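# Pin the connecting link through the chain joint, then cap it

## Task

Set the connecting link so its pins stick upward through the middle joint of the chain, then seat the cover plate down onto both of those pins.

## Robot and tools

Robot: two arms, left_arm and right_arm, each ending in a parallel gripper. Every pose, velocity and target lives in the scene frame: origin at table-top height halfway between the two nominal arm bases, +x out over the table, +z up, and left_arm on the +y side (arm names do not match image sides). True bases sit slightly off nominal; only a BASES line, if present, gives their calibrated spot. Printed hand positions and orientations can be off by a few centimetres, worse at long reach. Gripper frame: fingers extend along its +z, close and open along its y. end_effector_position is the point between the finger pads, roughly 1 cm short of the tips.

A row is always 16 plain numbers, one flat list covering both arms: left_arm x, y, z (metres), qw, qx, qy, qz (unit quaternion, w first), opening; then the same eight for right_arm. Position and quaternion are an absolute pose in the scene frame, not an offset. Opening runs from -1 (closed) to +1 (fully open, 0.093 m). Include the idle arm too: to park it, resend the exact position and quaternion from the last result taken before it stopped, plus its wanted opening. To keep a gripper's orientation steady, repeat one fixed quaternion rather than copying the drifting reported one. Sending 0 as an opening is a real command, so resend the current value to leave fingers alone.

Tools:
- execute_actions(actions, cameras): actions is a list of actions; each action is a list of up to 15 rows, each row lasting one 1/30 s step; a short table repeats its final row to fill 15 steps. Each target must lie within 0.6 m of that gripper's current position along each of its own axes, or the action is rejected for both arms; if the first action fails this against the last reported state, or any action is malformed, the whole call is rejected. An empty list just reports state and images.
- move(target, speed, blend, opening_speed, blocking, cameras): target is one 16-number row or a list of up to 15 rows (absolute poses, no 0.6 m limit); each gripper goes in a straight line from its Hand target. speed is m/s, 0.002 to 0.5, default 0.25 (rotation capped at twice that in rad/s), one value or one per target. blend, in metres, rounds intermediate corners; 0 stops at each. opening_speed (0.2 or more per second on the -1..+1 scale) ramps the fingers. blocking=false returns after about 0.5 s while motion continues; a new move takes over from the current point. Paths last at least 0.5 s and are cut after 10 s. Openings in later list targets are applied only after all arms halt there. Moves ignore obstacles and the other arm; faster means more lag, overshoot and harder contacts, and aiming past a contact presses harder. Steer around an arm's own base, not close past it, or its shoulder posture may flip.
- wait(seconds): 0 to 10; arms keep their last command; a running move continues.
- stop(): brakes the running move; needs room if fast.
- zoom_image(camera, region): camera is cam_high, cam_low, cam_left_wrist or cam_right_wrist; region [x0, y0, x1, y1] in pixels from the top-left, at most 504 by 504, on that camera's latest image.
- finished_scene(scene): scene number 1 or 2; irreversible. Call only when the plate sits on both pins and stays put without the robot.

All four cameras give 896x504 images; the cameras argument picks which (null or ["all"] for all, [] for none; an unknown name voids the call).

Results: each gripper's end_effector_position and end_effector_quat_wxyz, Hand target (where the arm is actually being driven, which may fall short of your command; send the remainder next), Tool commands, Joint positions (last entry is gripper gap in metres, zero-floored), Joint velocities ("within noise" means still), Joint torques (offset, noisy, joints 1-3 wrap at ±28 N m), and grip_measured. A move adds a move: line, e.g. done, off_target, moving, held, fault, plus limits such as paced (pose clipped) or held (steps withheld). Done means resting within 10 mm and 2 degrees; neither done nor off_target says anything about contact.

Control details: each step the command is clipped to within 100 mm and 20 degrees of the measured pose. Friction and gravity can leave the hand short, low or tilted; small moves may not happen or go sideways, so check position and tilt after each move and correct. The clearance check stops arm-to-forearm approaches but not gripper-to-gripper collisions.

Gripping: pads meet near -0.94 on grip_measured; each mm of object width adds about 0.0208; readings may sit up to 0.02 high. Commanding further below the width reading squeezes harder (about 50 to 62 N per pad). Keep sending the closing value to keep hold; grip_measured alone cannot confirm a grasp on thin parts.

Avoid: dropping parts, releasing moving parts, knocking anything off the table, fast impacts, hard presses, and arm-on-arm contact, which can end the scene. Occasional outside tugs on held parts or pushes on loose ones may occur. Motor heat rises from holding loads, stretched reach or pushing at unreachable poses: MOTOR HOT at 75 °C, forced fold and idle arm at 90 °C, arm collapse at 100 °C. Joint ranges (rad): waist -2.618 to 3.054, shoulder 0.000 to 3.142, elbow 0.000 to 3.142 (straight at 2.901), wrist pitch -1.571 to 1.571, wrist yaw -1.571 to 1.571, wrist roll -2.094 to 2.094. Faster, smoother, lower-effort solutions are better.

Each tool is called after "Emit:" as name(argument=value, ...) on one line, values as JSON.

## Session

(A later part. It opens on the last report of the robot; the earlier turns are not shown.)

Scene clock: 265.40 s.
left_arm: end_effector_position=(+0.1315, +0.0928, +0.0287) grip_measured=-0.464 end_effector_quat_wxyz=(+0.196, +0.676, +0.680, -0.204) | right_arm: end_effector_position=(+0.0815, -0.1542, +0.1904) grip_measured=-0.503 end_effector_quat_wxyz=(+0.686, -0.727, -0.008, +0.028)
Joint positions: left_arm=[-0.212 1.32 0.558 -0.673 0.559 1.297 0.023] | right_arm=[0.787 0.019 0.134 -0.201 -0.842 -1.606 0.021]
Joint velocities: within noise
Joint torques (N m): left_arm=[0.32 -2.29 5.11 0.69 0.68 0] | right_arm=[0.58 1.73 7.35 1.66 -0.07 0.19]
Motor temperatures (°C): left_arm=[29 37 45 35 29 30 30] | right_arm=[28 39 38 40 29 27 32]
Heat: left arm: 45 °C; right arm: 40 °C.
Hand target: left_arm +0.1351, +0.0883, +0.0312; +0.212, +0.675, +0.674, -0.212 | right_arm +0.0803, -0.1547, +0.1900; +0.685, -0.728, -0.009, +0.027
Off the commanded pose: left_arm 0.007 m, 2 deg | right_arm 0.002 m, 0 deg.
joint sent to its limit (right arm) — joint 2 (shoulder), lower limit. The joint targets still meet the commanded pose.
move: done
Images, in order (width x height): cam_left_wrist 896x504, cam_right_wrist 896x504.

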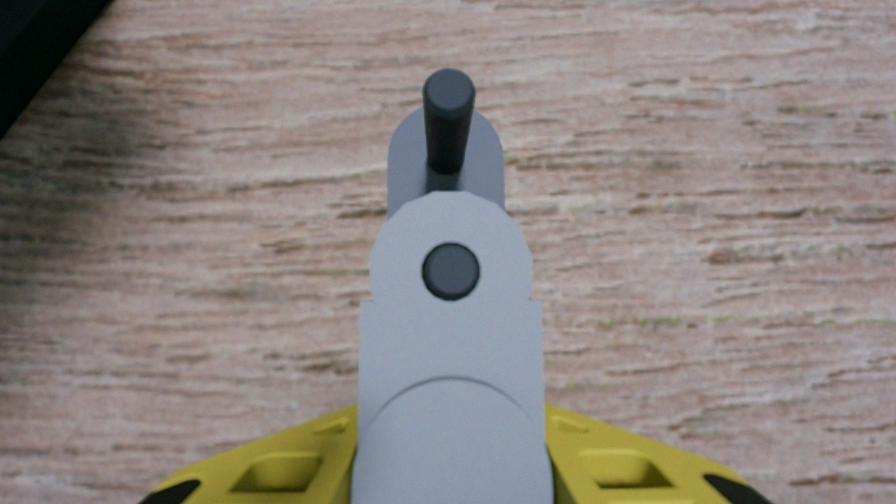

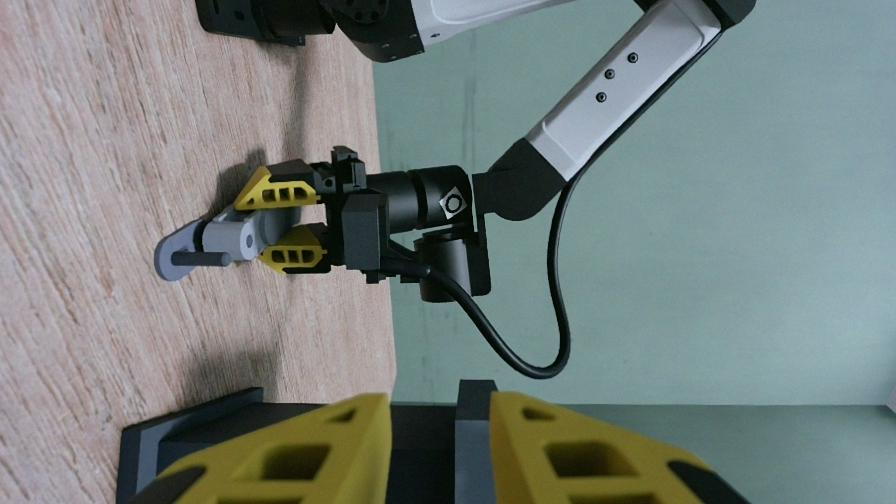

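Emit:
move(target=[[0.1352,0.0880,0.022,0.2126,0.6744,0.6744,-0.2126,-0.55,0.08,-0.155,0.19,0.687,-0.726,-0.007,0.025,-0.5]], speed=[0.03], cameras=["cam_left_wrist","cam_right_wrist"])

Emit:
zoom_image(camera="cam_right_wrist", region=[140, 160, 320, 290])

Scene clock: 266.87 s.
left_arm: end_effector_position=(+0.1313, +0.0926, +0.0208) grip_measured=-0.464 end_effector_quat_wxyz=(+0.196, +0.676, +0.680, -0.205) | right_arm: end_effector_position=(+0.0815, -0.1542, +0.1904) grip_measured=-0.503 end_effector_quat_wxyz=(+0.686, -0.727, -0.008, +0.028)
Joint positions: left_arm=[-0.212 1.343 0.537 -0.63 0.561 1.297 0.023] | right_arm=[0.787 0.019 0.134 -0.201 -0.842 -1.606 0.021]
Joint velocities: within noise
Joint torques (N m): left_arm=[0.27 -2.13 4.72 0.75 0.67 0] | right_arm=[0.58 1.74 7.34 1.66 -0.07 0.19]
Motor temperatures (°C): left_arm=[29 37 45 35 29 30 30] | right_arm=[28 39 39 40 29 27 32]
Heat: left arm: 45 °C; right arm: 40 °C.
Hand target: left_arm +0.1350, +0.0883, +0.0222; +0.212, +0.675, +0.674, -0.212 | right_arm +0.0803, -0.1547, +0.1900; +0.685, -0.728, -0.009, +0.027
Off the commanded pose: left_arm 0.006 m, 2 deg | right_arm 0.002 m, 0 deg.
joint sent to its limit (right arm) — joint 2 (shoulder), lower limit. The joint targets still meet the commanded pose.
move: done
Images, in order (width x height): cam_left_wrist 896x504, cam_right_wrist 896x504.

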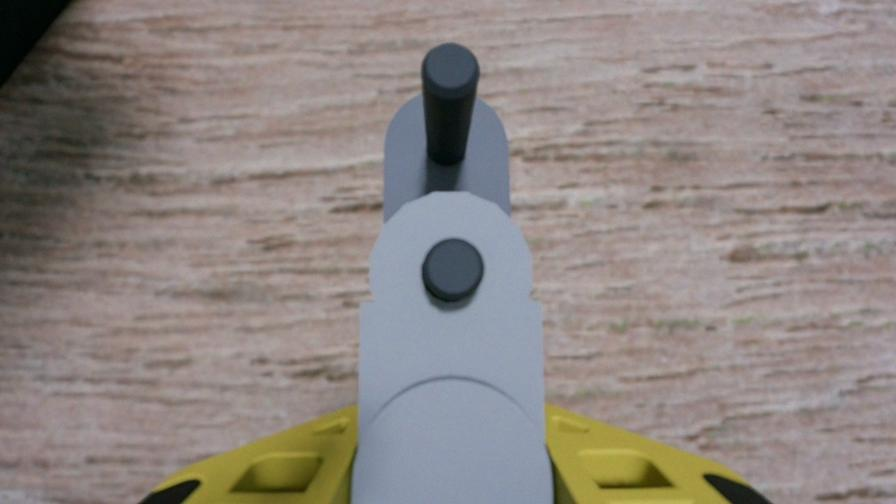

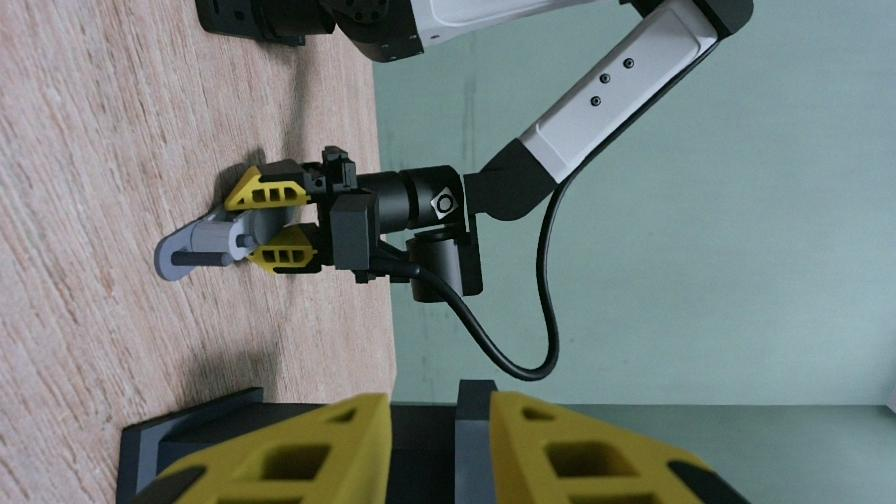

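Scaled by 2.800 from the camera's 896x504 image, which has a finer 1280x720 frame.

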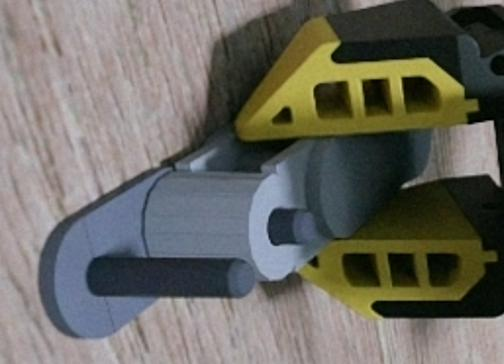

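Emit:
move(target=[[0.1350,0.0884,0.018,0.2126,0.6744,0.6744,-0.2126,-0.55,0.08,-0.155,0.19,0.687,-0.726,-0.007,0.025,-0.5]], speed=[0.03], cameras=["cam_right_wrist"])

Emit:
zoom_image(camera="cam_right_wrist", region=[140, 160, 320, 290])

Scene clock: 268.00 s.
left_arm: end_effector_position=(+0.1312, +0.0918, +0.0203) grip_measured=-0.464 end_effector_quat_wxyz=(+0.199, +0.674, +0.680, -0.209) | right_arm: end_effector_position=(+0.0815, -0.1542, +0.1904) grip_measured=-0.503 end_effector_quat_wxyz=(+0.686, -0.727, -0.008, +0.028)
Joint positions: left_arm=[-0.208 1.346 0.532 -0.623 0.571 1.297 0.023] | right_arm=[0.787 0.019 0.134 -0.201 -0.842 -1.606 0.021]
Joint velocities: within noise
Joint torques (N m): left_arm=[0.18 -1.5 4.16 0.87 0.59 0.03] | right_arm=[0.57 1.73 7.32 1.66 -0.07 0.19]
Motor temperatures (°C): left_arm=[29 37 44 35 29 30 30] | right_arm=[28 39 39 40 29 27 32]
Heat: left arm: 44 °C; right arm: 40 °C.
Hand target: left_arm +0.1347, +0.0887, +0.0182; +0.212, +0.675, +0.674, -0.212 | right_arm +0.0803, -0.1547, +0.1900; +0.685, -0.728, -0.009, +0.027
Off the commanded pose: left_arm 0.006 m, 2 deg | right_arm 0.002 m, 0 deg.
joint sent to its limit (right arm) — joint 2 (shoulder), lower limit. The joint targets still meet the commanded pose.
move: done
Images, in order (width x height): cam_right_wrist 896x504.

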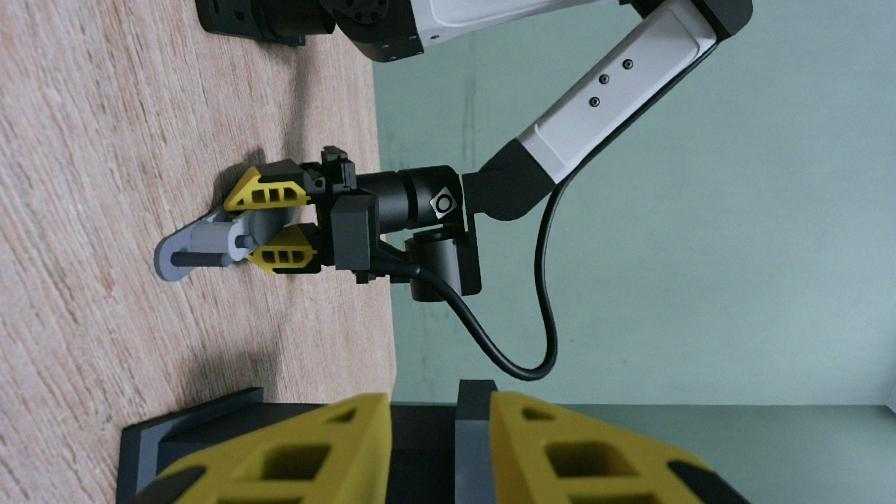

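Scaled by 2.800 from the camera's 896x504 image, which has a finer 1280x720 frame.

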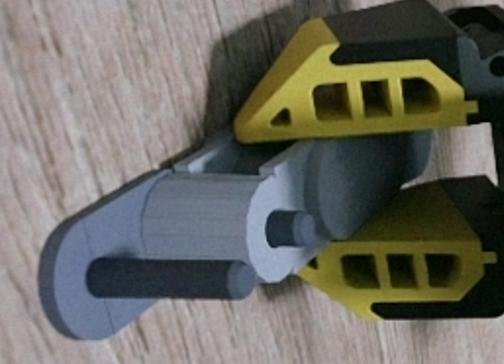

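Emit:
move(target=[[0.1335,0.0895,0.021,0.2108,0.675,0.675,-0.2108,-0.1,0.08,-0.155,0.19,0.687,-0.726,-0.007,0.025,-0.5]], opening_speed=0.3, cameras=["cam_left_wrist","cam_right_wrist"])

Scene clock: 270.07 s.
left_arm: end_effector_position=(+0.1328, +0.0905, +0.0211) grip_measured=-0.102 end_effector_quat_wxyz=(+0.204, +0.674, +0.678, -0.209) | right_arm: end_effector_position=(+0.0815, -0.1542, +0.1904) grip_measured=-0.503 end_effector_quat_wxyz=(+0.686, -0.727, -0.008, +0.028)
Joint positions: left_arm=[-0.208 1.346 0.532 -0.613 0.578 1.297 0.04] | right_arm=[0.787 0.019 0.134 -0.201 -0.842 -1.606 0.021]
Joint velocities: within noise
Joint torques (N m): left_arm=[0.1 -2.95 4.45 0.62 0.48 0.03] | right_arm=[0.57 1.73 7.35 1.66 -0.06 0.19]
Motor temperatures (°C): left_arm=[29 37 44 34 29 30 30] | right_arm=[28 38 39 40 29 27 32]
Heat: left arm: 44 °C; right arm: 40 °C.
Hand target: left_arm +0.1334, +0.0895, +0.0210; +0.211, +0.675, +0.675, -0.211 | right_arm +0.0803, -0.1547, +0.1900; +0.685, -0.728, -0.009, +0.027
Off the commanded pose: left_arm 0.001 m, 1 deg | right_arm 0.002 m, 0 deg.
joint sent to its limit (right arm) — joint 2 (shoulder), lower limit. The joint targets still meet the commanded pose.
move: done
Images, in order (width x height): cam_left_wrist 896x504, cam_right_wrist 896x504.

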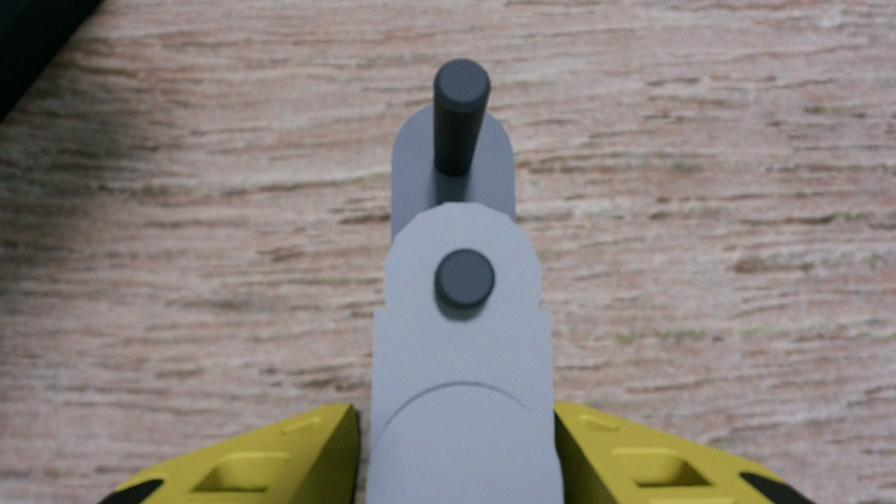

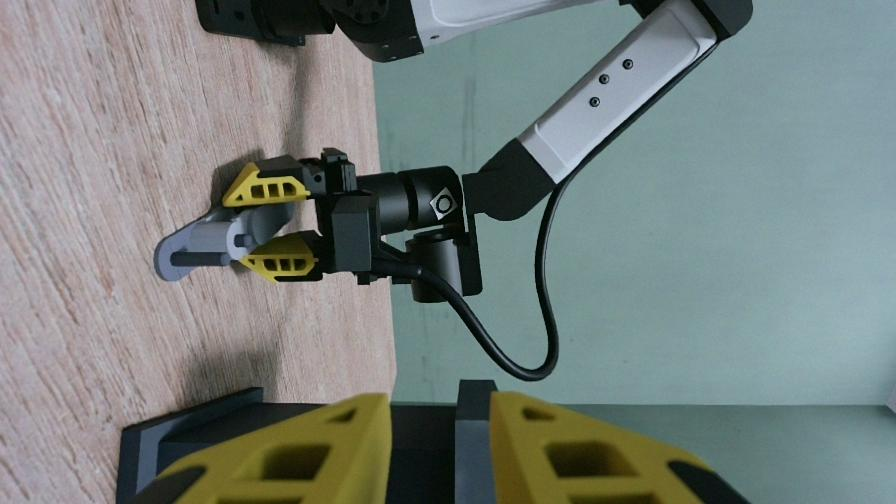

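Emit:
move(target=[[0.1315,0.0895,0.0215,0.2108,0.675,0.675,-0.2108,0.1,0.08,-0.155,0.19,0.687,-0.726,-0.007,0.025,-0.5],[0.1315,0.128,0.081,0.2108,0.675,0.675,-0.2108,0.1,0.08,-0.155,0.19,0.687,-0.726,-0.007,0.025,-0.5],[0.14,0.14,0.20,0.2108,0.675,0.675,-0.2108,0.1,0.08,-0.155,0.19,0.687,-0.726,-0.007,0.025,-0.5]], opening_speed=0.4, speed=[0.03,0.07,0.15], blend=[0,0.01,0])

Emit:
zoom_image(camera="cam_high", region=[340, 330, 500, 450])

Scene clock: 273.97 s.
left_arm: end_effector_position=(+0.1399, +0.1399, +0.1978) grip_measured=+0.098 end_effector_quat_wxyz=(+0.211, +0.674, +0.677, -0.205) | right_arm: end_effector_position=(+0.0815, -0.1542, +0.1904) grip_measured=-0.503 end_effector_quat_wxyz=(+0.686, -0.727, -0.008, +0.028)
Joint positions: left_arm=[0.066 1.254 1.199 -1.538 0.598 1.623 0.05] | right_arm=[0.787 0.019 0.134 -0.201 -0.842 -1.606 0.021]
Joint velocities: within noise
Joint torques (N m): left_arm=[0.28 -1.52 6.61 -0.03 0.44 0.12] | right_arm=[0.57 1.72 7.35 1.66 -0.07 0.2]
Motor temperatures (°C): left_arm=[29 36 44 34 29 30 30] | right_arm=[28 38 39 40 29 27 32]
Heat: left arm: 44 °C; right arm: 40 °C.
Hand target: left_arm +0.1400, +0.1400, +0.2000; +0.211, +0.675, +0.675, -0.211 | right_arm +0.0803, -0.1547, +0.1900; +0.685, -0.728, -0.009, +0.027
Off the commanded pose: left_arm 0.002 m, 1 deg | right_arm 0.002 m, 0 deg.
joint sent to its limit (right arm) — joint 2 (shoulder), lower limit. The joint targets still meet the commanded pose.
move: done

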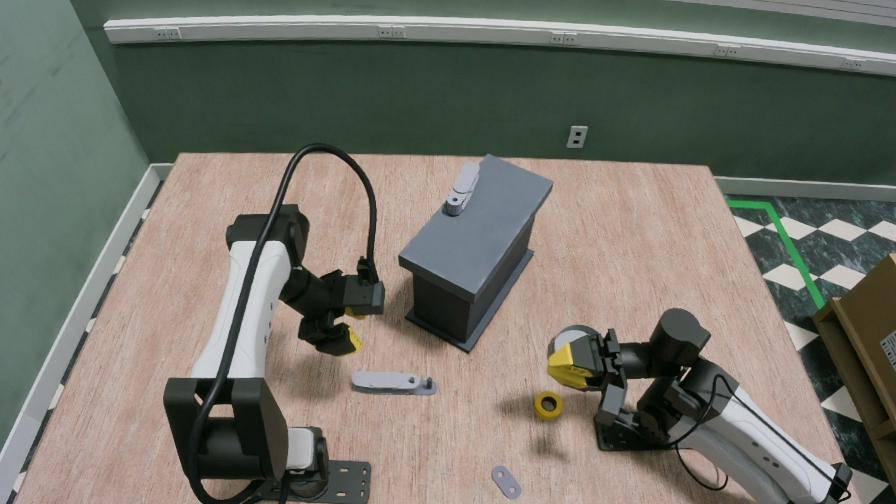

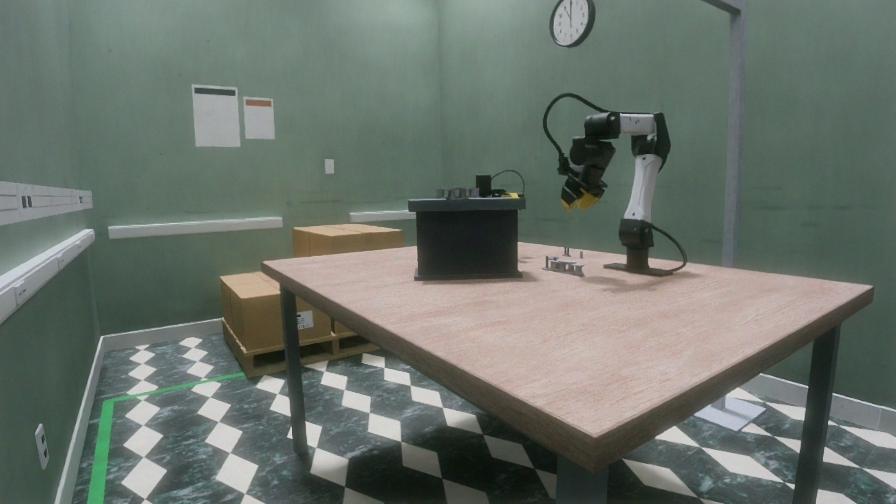

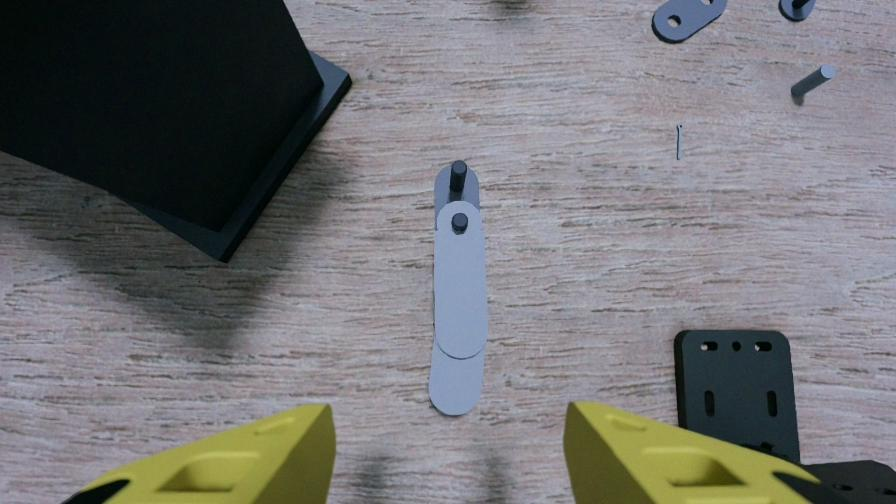

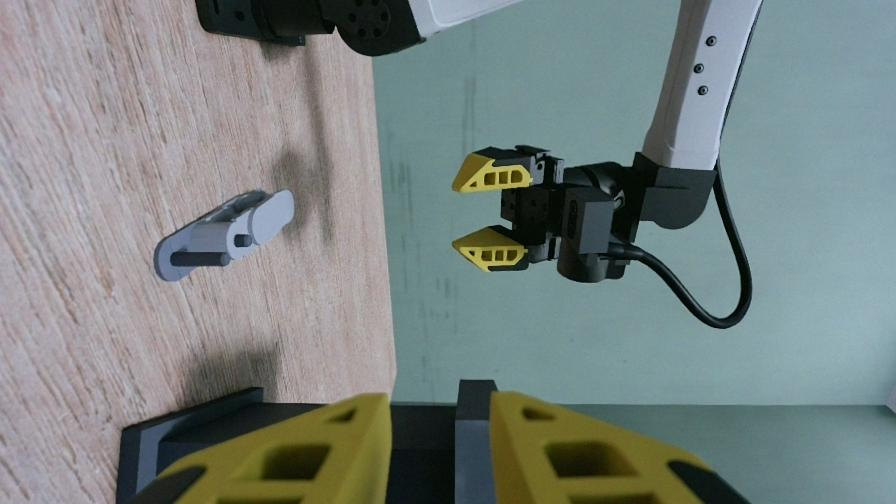

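Scaled by 3.150 from the camera's 896x504 image, which has a finer 1280x720 frame.

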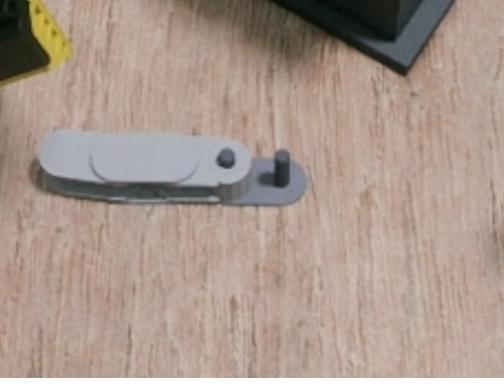

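Emit:
zoom_image(camera="cam_low", region=[530, 110, 690, 220])

Scaled by 3.150 from the camera's 896x504 image, which has a finer 1280x720 frame.

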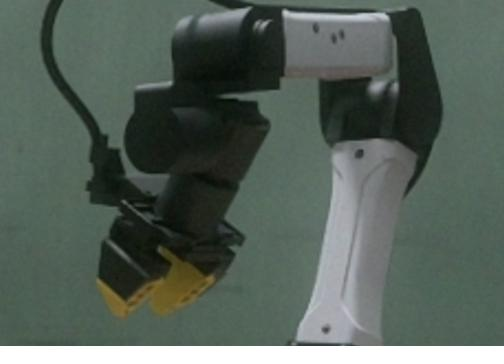

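Emit:
zoom_image(camera="cam_low", region=[550, 160, 620, 215])

Emit:
zoom_image(camera="cam_low", region=[520, 235, 600, 290])

Scaled by 7.200 from the camera's 896x504 image, which has a finer 1280x720 frame.

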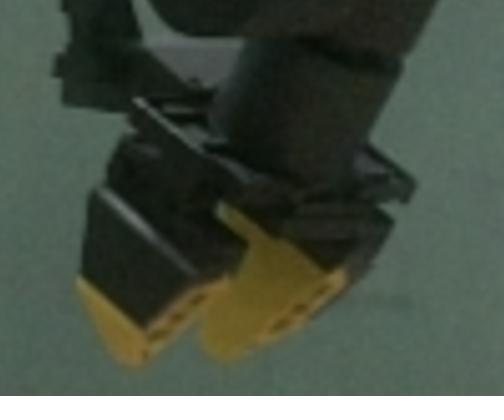

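Scaled by 6.300 from the camera's 896x504 image, which has a finer 1280x720 frame.

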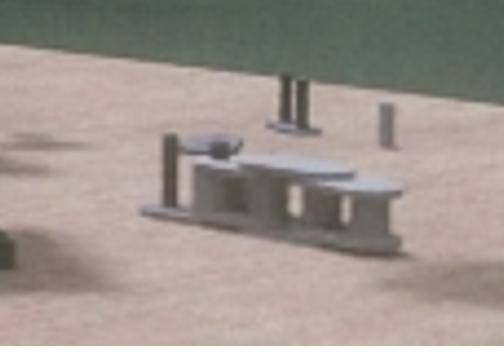

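Emit:
move(target=[[0.16,0.12,0.32,0.2460,0.4794,0.8303,-0.1420,0.1,0.08,-0.155,0.19,0.687,-0.726,-0.007,0.025,-0.5],[0.30,0.035,0.33,0.2826,0.2459,0.9242,-0.0752,0.1,0.08,-0.155,0.19,0.687,-0.726,-0.007,0.025,-0.5],[0.37,-0.01,0.33,0.2826,0.2459,0.9242,-0.0752,0.1,0.08,-0.155,0.19,0.687,-0.726,-0.007,0.025,-0.5]], speed=[0.2,0.25,0.2], blend=0.03)

Emit:
zoom_image(camera="cam_left_wrist", region=[300, 0, 740, 440])

Scene clock: 281.60 s.
left_arm: end_effector_position=(+0.3699, -0.0093, +0.3373) grip_measured=+0.098 end_effector_quat_wxyz=(+0.316, +0.249, +0.912, -0.087) | right_arm: end_effector_position=(+0.0815, -0.1542, +0.1904) grip_measured=-0.503 end_effector_quat_wxyz=(+0.686, -0.727, -0.008, +0.028)
Joint positions: left_arm=[-0.492 2.16 2.802 -1.545 0.015 0.018 0.05] | right_arm=[0.787 0.019 0.134 -0.201 -0.842 -1.606 0.021]
Joint velocities: within noise
Joint torques (N m): left_arm=[-0.65 -7.87 5.78 1.31 -0.13 -0.2] | right_arm=[0.58 1.73 7.34 1.66 -0.07 0.19]
Motor temperatures (°C): left_arm=[29 36 44 34 29 30 29] | right_arm=[28 38 39 40 29 27 32]
Heat: left arm: 44 °C; right arm: 40 °C.
Hand target: left_arm +0.3696, -0.0099, +0.3296; +0.304, +0.244, +0.917, -0.081 | right_arm +0.0803, -0.1547, +0.1900; +0.685, -0.728, -0.009, +0.027
Off the commanded pose: left_arm 0.007 m, 4 deg | right_arm 0.002 m, 0 deg.
joint sent to its limit (left arm) — joint 4 (wrist pitch), lower limit. The joint targets are off in orientation, not in position.
joint sent to its limit (right arm) — joint 2 (shoulder), lower limit. The joint targets still meet the commanded pose.
move: off_target (left_arm)

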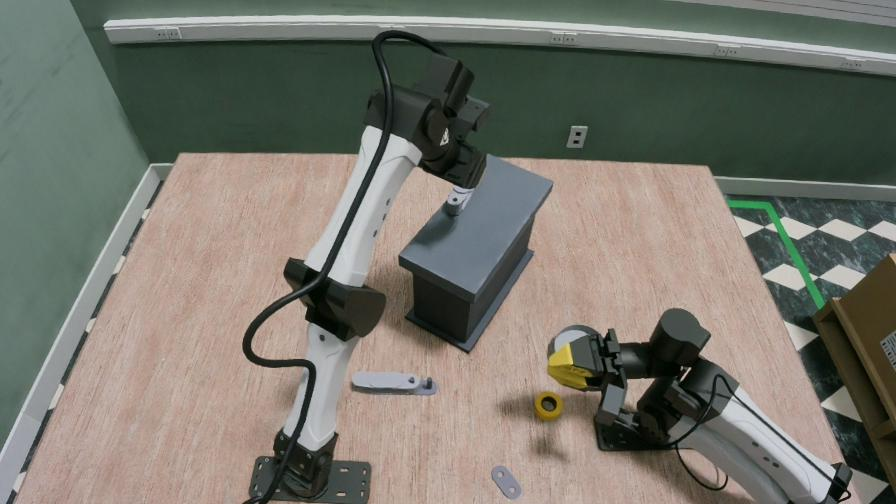

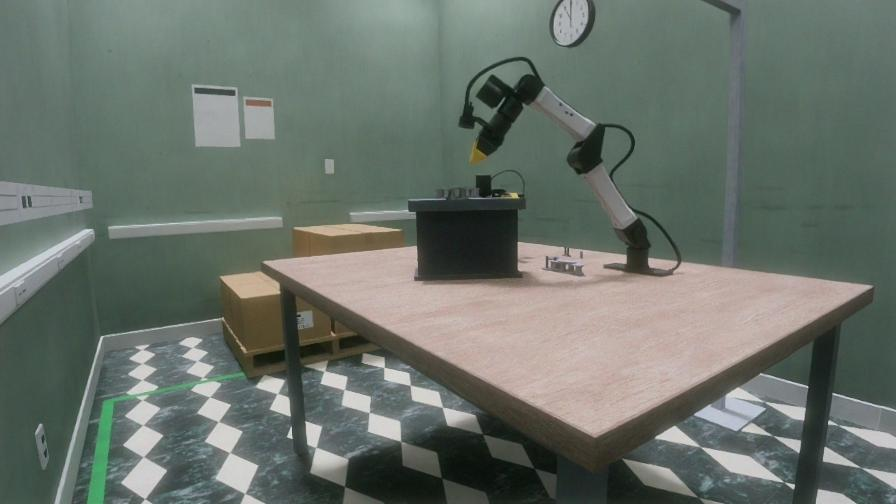

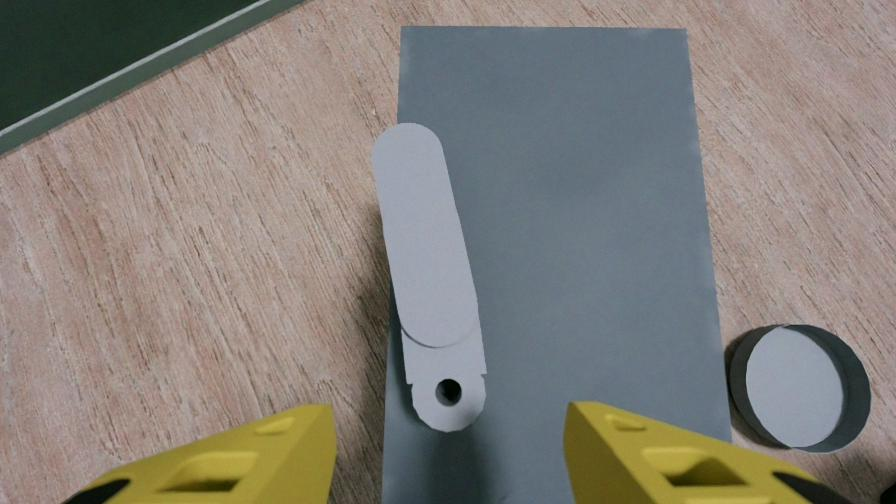

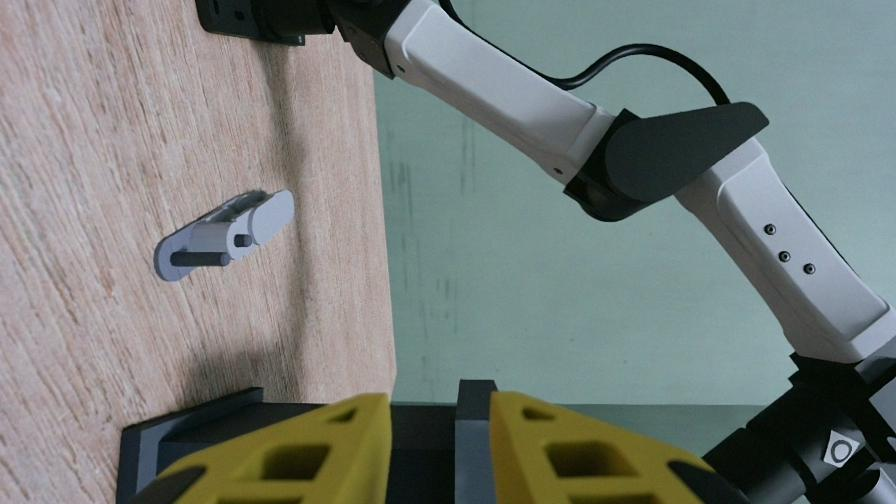

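Scaled by 1.145 from the camera's 896x504 image, which has a finer 1280x720 frame.

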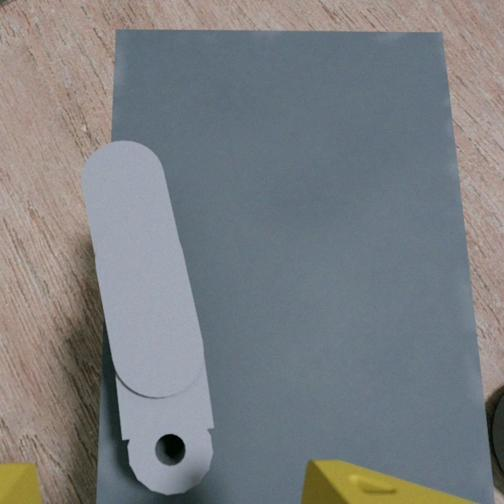

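Emit:
move(target=[[0.411,-0.0265,0.290,0.2807,0.1458,0.9477,-0.0432,0.1,0.08,-0.155,0.19,0.687,-0.726,-0.007,0.025,-0.5]], speed=[0.12], cameras=["cam_left_wrist","cam_low"])

Emit:
zoom_image(camera="cam_low", region=[400, 120, 560, 230])

Scene clock: 284.60 s.
left_arm: end_effector_position=(+0.4055, -0.0221, +0.2936) grip_measured=+0.098 end_effector_quat_wxyz=(+0.306, +0.152, +0.938, -0.055) | right_arm: end_effector_position=(+0.0815, -0.1542, +0.1904) grip_measured=-0.503 end_effector_quat_wxyz=(+0.686, -0.727, -0.008, +0.028)
Joint positions: left_arm=[-0.524 2.3 2.85 -1.498 -0.119 -0.182 0.05] | right_arm=[0.787 0.019 0.134 -0.201 -0.842 -1.606 0.021]
Joint velocities: within noise
Joint torques (N m): left_arm=[-0.65 -8.92 6.3 1.55 -0.19 -0.22] | right_arm=[0.57 1.72 7.34 1.66 -0.06 0.19]
Motor temperatures (°C): left_arm=[29 37 45 35 29 30 29] | right_arm=[28 38 39 40 29 27 32]
Heat: left arm: 45 °C; right arm: 40 °C.
Hand target: left_arm +0.4105, -0.0261, +0.2894; +0.310, +0.146, +0.938, -0.054 | right_arm +0.0803, -0.1547, +0.1900; +0.685, -0.728, -0.009, +0.027
Off the commanded pose: left_arm 0.008 m, 3 deg | right_arm 0.002 m, 0 deg.
elbow stopped short (left arm): the move would have taken joint 3 (elbow) straighter than the controller allows.
joint sent to its limit (right arm) — joint 2 (shoulder), lower limit. The joint targets still meet the commanded pose.
move: off_target (left_arm)
Images, in order (width x height): cam_low 896x504, cam_left_wrist 896x504.

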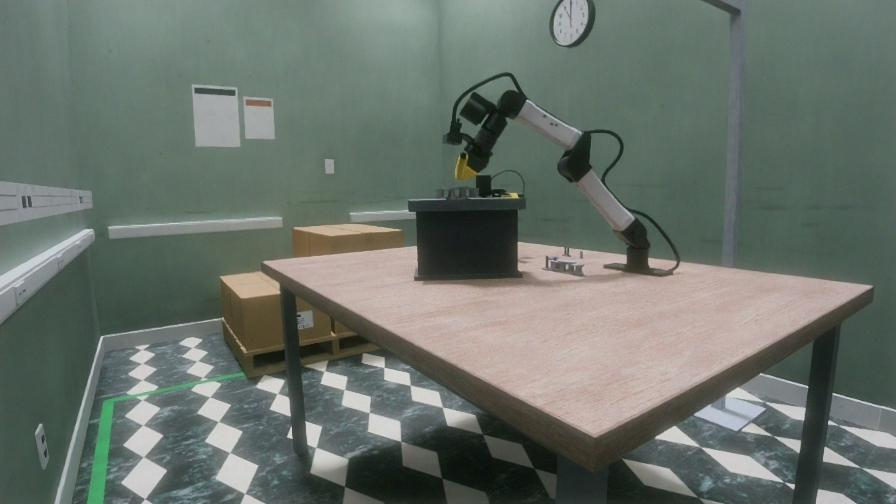

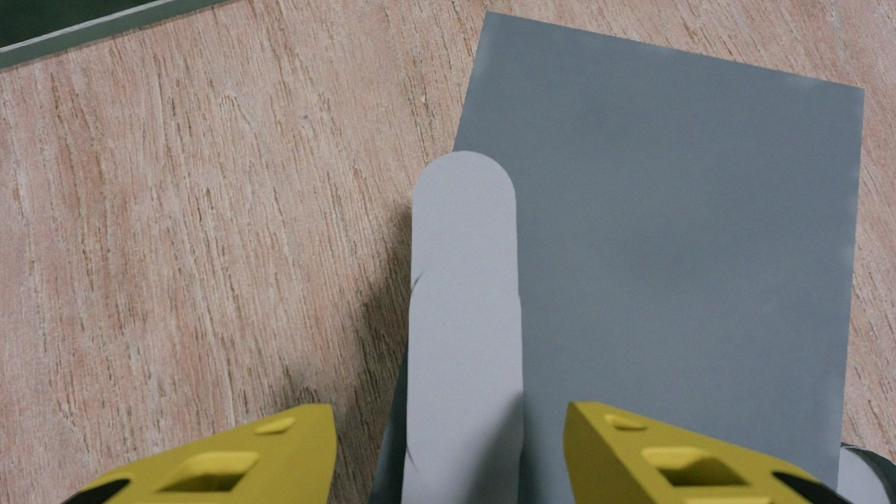

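Scaled by 3.150 from the camera's 896x504 image, which has a finer 1280x720 frame.

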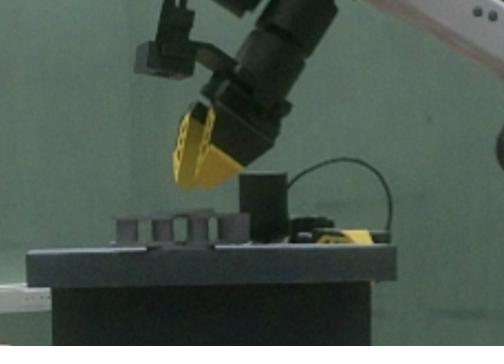

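Emit:
move(target=[[0.408,-0.0300,0.257,0.2807,0.1540,0.9464,-0.0456,0.1,0.08,-0.155,0.19,0.687,-0.726,-0.007,0.025,-0.5]], speed=[0.06], cameras=["cam_left_wrist","cam_low"])

Emit:
zoom_image(camera="cam_low", region=[400, 120, 560, 230])

Scene clock: 286.97 s.
left_arm: end_effector_position=(+0.4116, -0.0289, +0.2444) grip_measured=+0.098 end_effector_quat_wxyz=(+0.266, +0.158, +0.950, -0.040) | right_arm: end_effector_position=(+0.0815, -0.1542, +0.1904) grip_measured=-0.503 end_effector_quat_wxyz=(+0.686, -0.727, -0.008, +0.028)
Joint positions: left_arm=[-0.529 2.25 2.566 -1.353 -0.119 -0.185 0.05] | right_arm=[0.787 0.019 0.134 -0.201 -0.842 -1.606 0.021]
Joint velocities: within noise
Joint torques (N m): left_arm=[-0.76 -14.12 4.59 1.41 -0.16 -0.16] | right_arm=[0.57 1.73 7.34 1.66 -0.07 0.19]
Motor temperatures (°C): left_arm=[29 38 45 35 29 30 29] | right_arm=[28 38 39 40 29 27 32]
Heat: left arm: 45 °C; right arm: 40 °C.
Hand target: left_arm +0.4080, -0.0298, +0.2570; +0.280, +0.154, +0.946, -0.045 | right_arm +0.0803, -0.1547, +0.1900; +0.685, -0.728, -0.009, +0.027
Off the commanded pose: left_arm 0.013 m, 2 deg | right_arm 0.002 m, 0 deg.
joint sent to its limit (right arm) — joint 2 (shoulder), lower limit. The joint targets still meet the commanded pose.
move: off_target (left_arm)
Images, in order (width x height): cam_low 896x504, cam_left_wrist 896x504.

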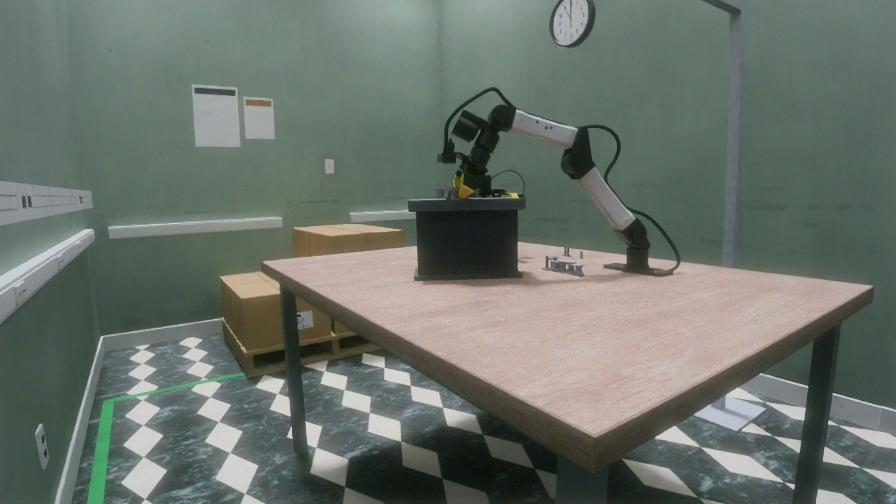

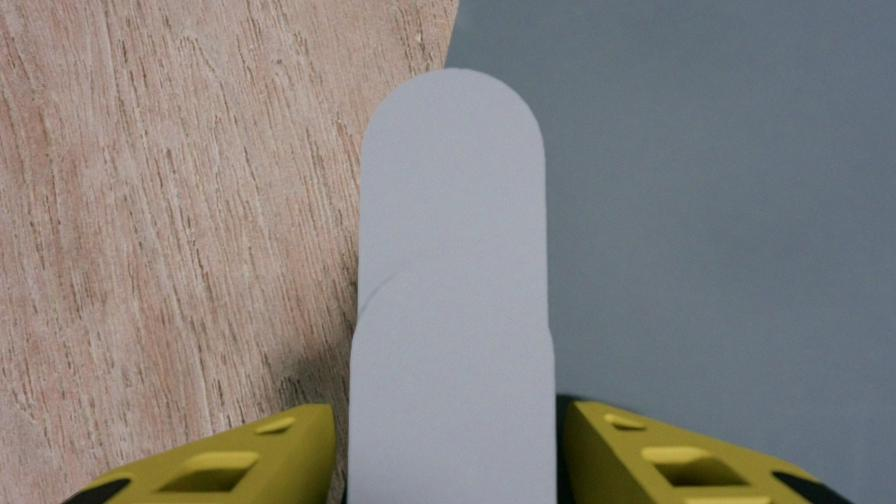

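Scaled by 3.150 from the camera's 896x504 image, which has a finer 1280x720 frame.

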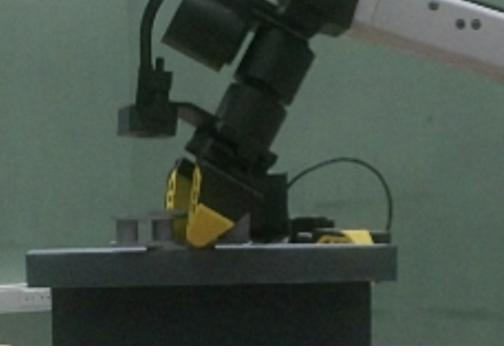

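Emit:
move(target=[[0.408,-0.0300,0.258,0.2807,0.1540,0.9464,-0.0456,-0.55,0.08,-0.155,0.19,0.687,-0.726,-0.007,0.025,-0.5]], opening_speed=0.4, cameras=["cam_left_wrist","cam_low"])

Scene clock: 289.23 s.
left_arm: end_effector_position=(+0.4117, -0.0289, +0.2445) grip_measured=-0.467 end_effector_quat_wxyz=(+0.267, +0.158, +0.950, -0.040) | right_arm: end_effector_position=(+0.0815, -0.1542, +0.1904) grip_measured=-0.503 end_effector_quat_wxyz=(+0.686, -0.727, -0.008, +0.028)
Joint positions: left_arm=[-0.529 2.25 2.566 -1.353 -0.119 -0.185 0.023] | right_arm=[0.787 0.019 0.134 -0.201 -0.842 -1.606 0.021]
Joint velocities: within noise
Joint torques (N m): left_arm=[-0.79 -13.75 5.52 1.35 -0.16 -0.16] | right_arm=[0.57 1.73 7.34 1.66 -0.06 0.2]
Motor temperatures (°C): left_arm=[29 39 45 35 29 30 29] | right_arm=[28 38 39 40 29 27 32]
Heat: left arm: 45 °C; right arm: 40 °C.
Hand target: left_arm +0.4080, -0.0299, +0.2579; +0.280, +0.154, +0.946, -0.046 | right_arm +0.0803, -0.1547, +0.1900; +0.685, -0.728, -0.009, +0.027
Off the commanded pose: left_arm 0.014 m, 2 deg | right_arm 0.002 m, 0 deg.
joint sent to its limit (right arm) — joint 2 (shoulder), lower limit. The joint targets still meet the commanded pose.
move: off_target (left_arm)
Images, in order (width x height): cam_low 896x504, cam_left_wrist 896x504.

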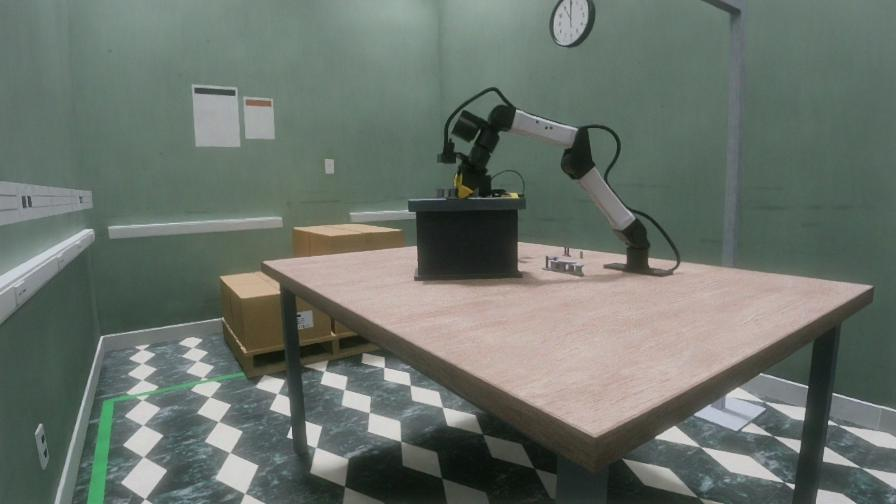

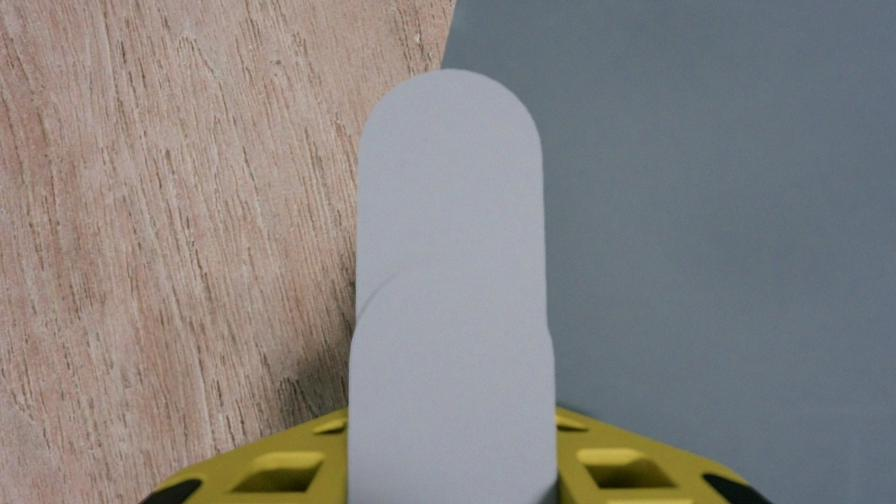

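Emit:
move(target=[[0.402,-0.027,0.30,0.2807,0.1540,0.9464,-0.0456,-0.55,0.08,-0.155,0.19,0.687,-0.726,-0.007,0.025,-0.5],[0.25,0.04,0.32,0.2624,0.3669,0.8858,-0.1087,-0.55,0.08,-0.155,0.19,0.687,-0.726,-0.007,0.025,-0.5],[0.11,-0.02,0.29,0.2008,0.6780,0.6780,-0.2008,-0.55,0.08,-0.155,0.19,0.687,-0.726,-0.007,0.025,-0.5]], speed=[0.08,0.12,0.12], blend=[0.01,0.02,0])

Scene clock: 297.67 s.
left_arm: end_effector_position=(+0.1166, -0.0172, +0.2774) grip_measured=-0.468 end_effector_quat_wxyz=(+0.176, +0.671, +0.695, -0.185) | right_arm: end_effector_position=(+0.0815, -0.1542, +0.1904) grip_measured=-0.503 end_effector_quat_wxyz=(+0.686, -0.727, -0.008, +0.028)
Joint positions: left_arm=[-0.759 1.41 1.659 -1.442 0.364 0.689 0.023] | right_arm=[0.787 0.019 0.134 -0.201 -0.842 -1.606 0.021]
Joint velocities: within noise
Joint torques (N m): left_arm=[-0.54 -7.08 5.71 1.15 0.53 0.11] | right_arm=[0.58 1.72 7.34 1.66 -0.06 0.19]
Motor temperatures (°C): left_arm=[29 41 45 36 29 30 30] | right_arm=[28 38 39 40 29 27 32]
Heat: left arm: 45 °C; right arm: 40 °C.
Hand target: left_arm +0.1099, -0.0197, +0.2899; +0.201, +0.678, +0.678, -0.200 | right_arm +0.0803, -0.1547, +0.1900; +0.685, -0.728, -0.009, +0.027
Off the commanded pose: left_arm 0.015 m, 4 deg | right_arm 0.002 m, 0 deg.
elbow stopped short (left arm): the move would have taken joint 3 (elbow) straighter than the controller allows.
joint sent to its limit (right arm) — joint 2 (shoulder), lower limit. The joint targets still meet the commanded pose.
move: off_target (left_arm)

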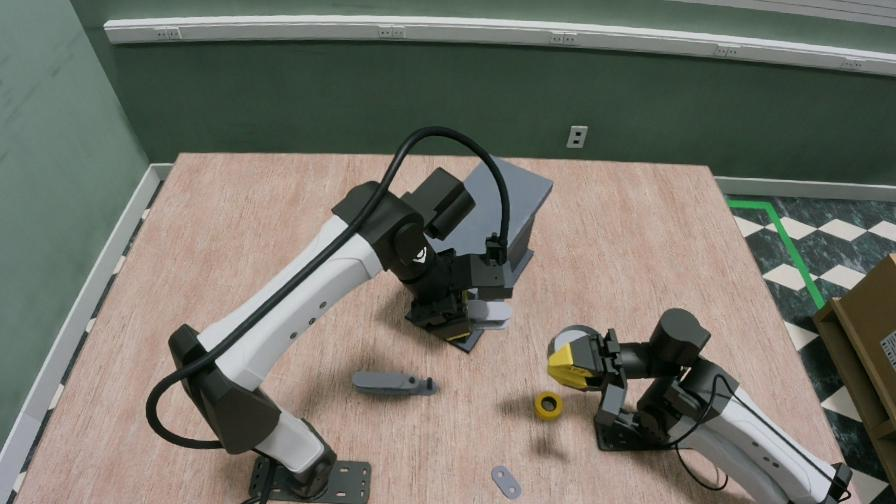

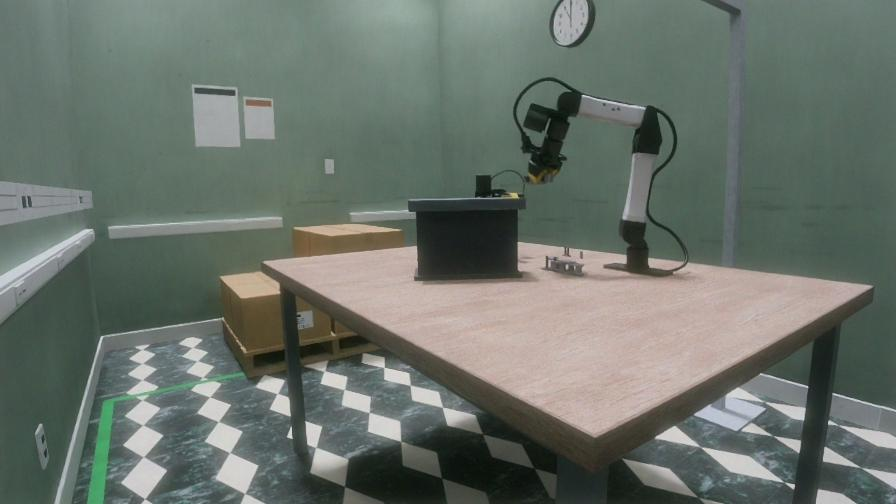

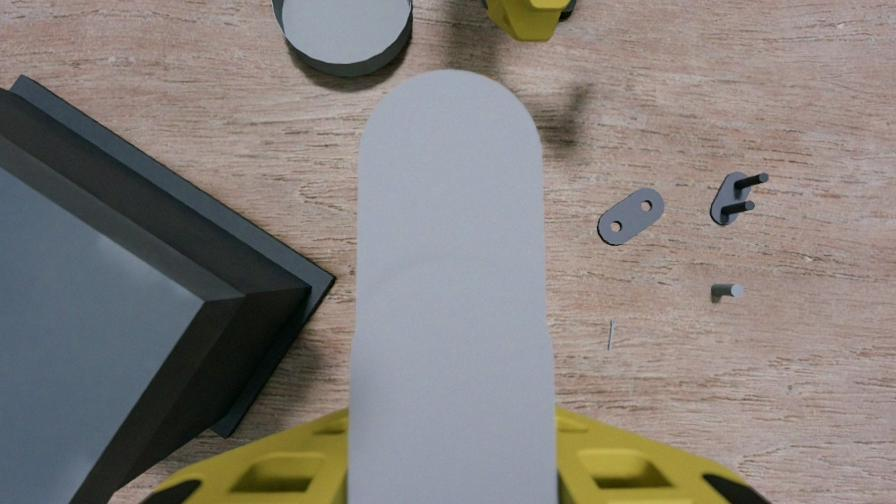

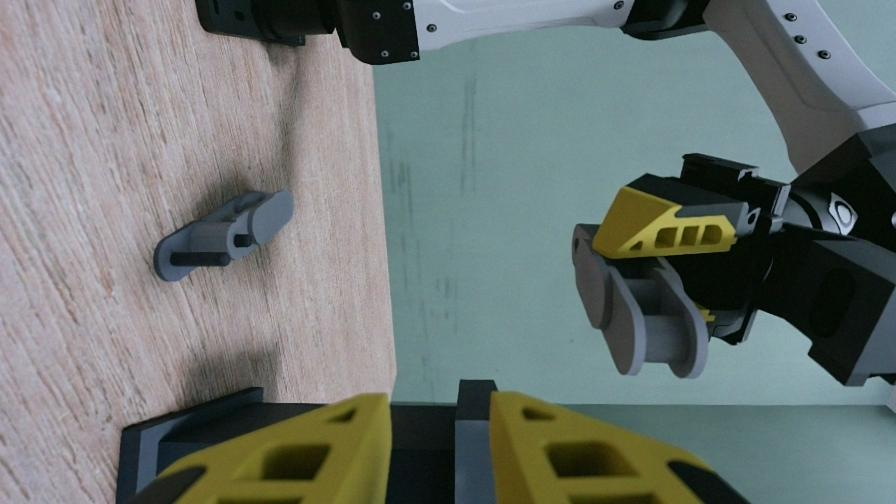

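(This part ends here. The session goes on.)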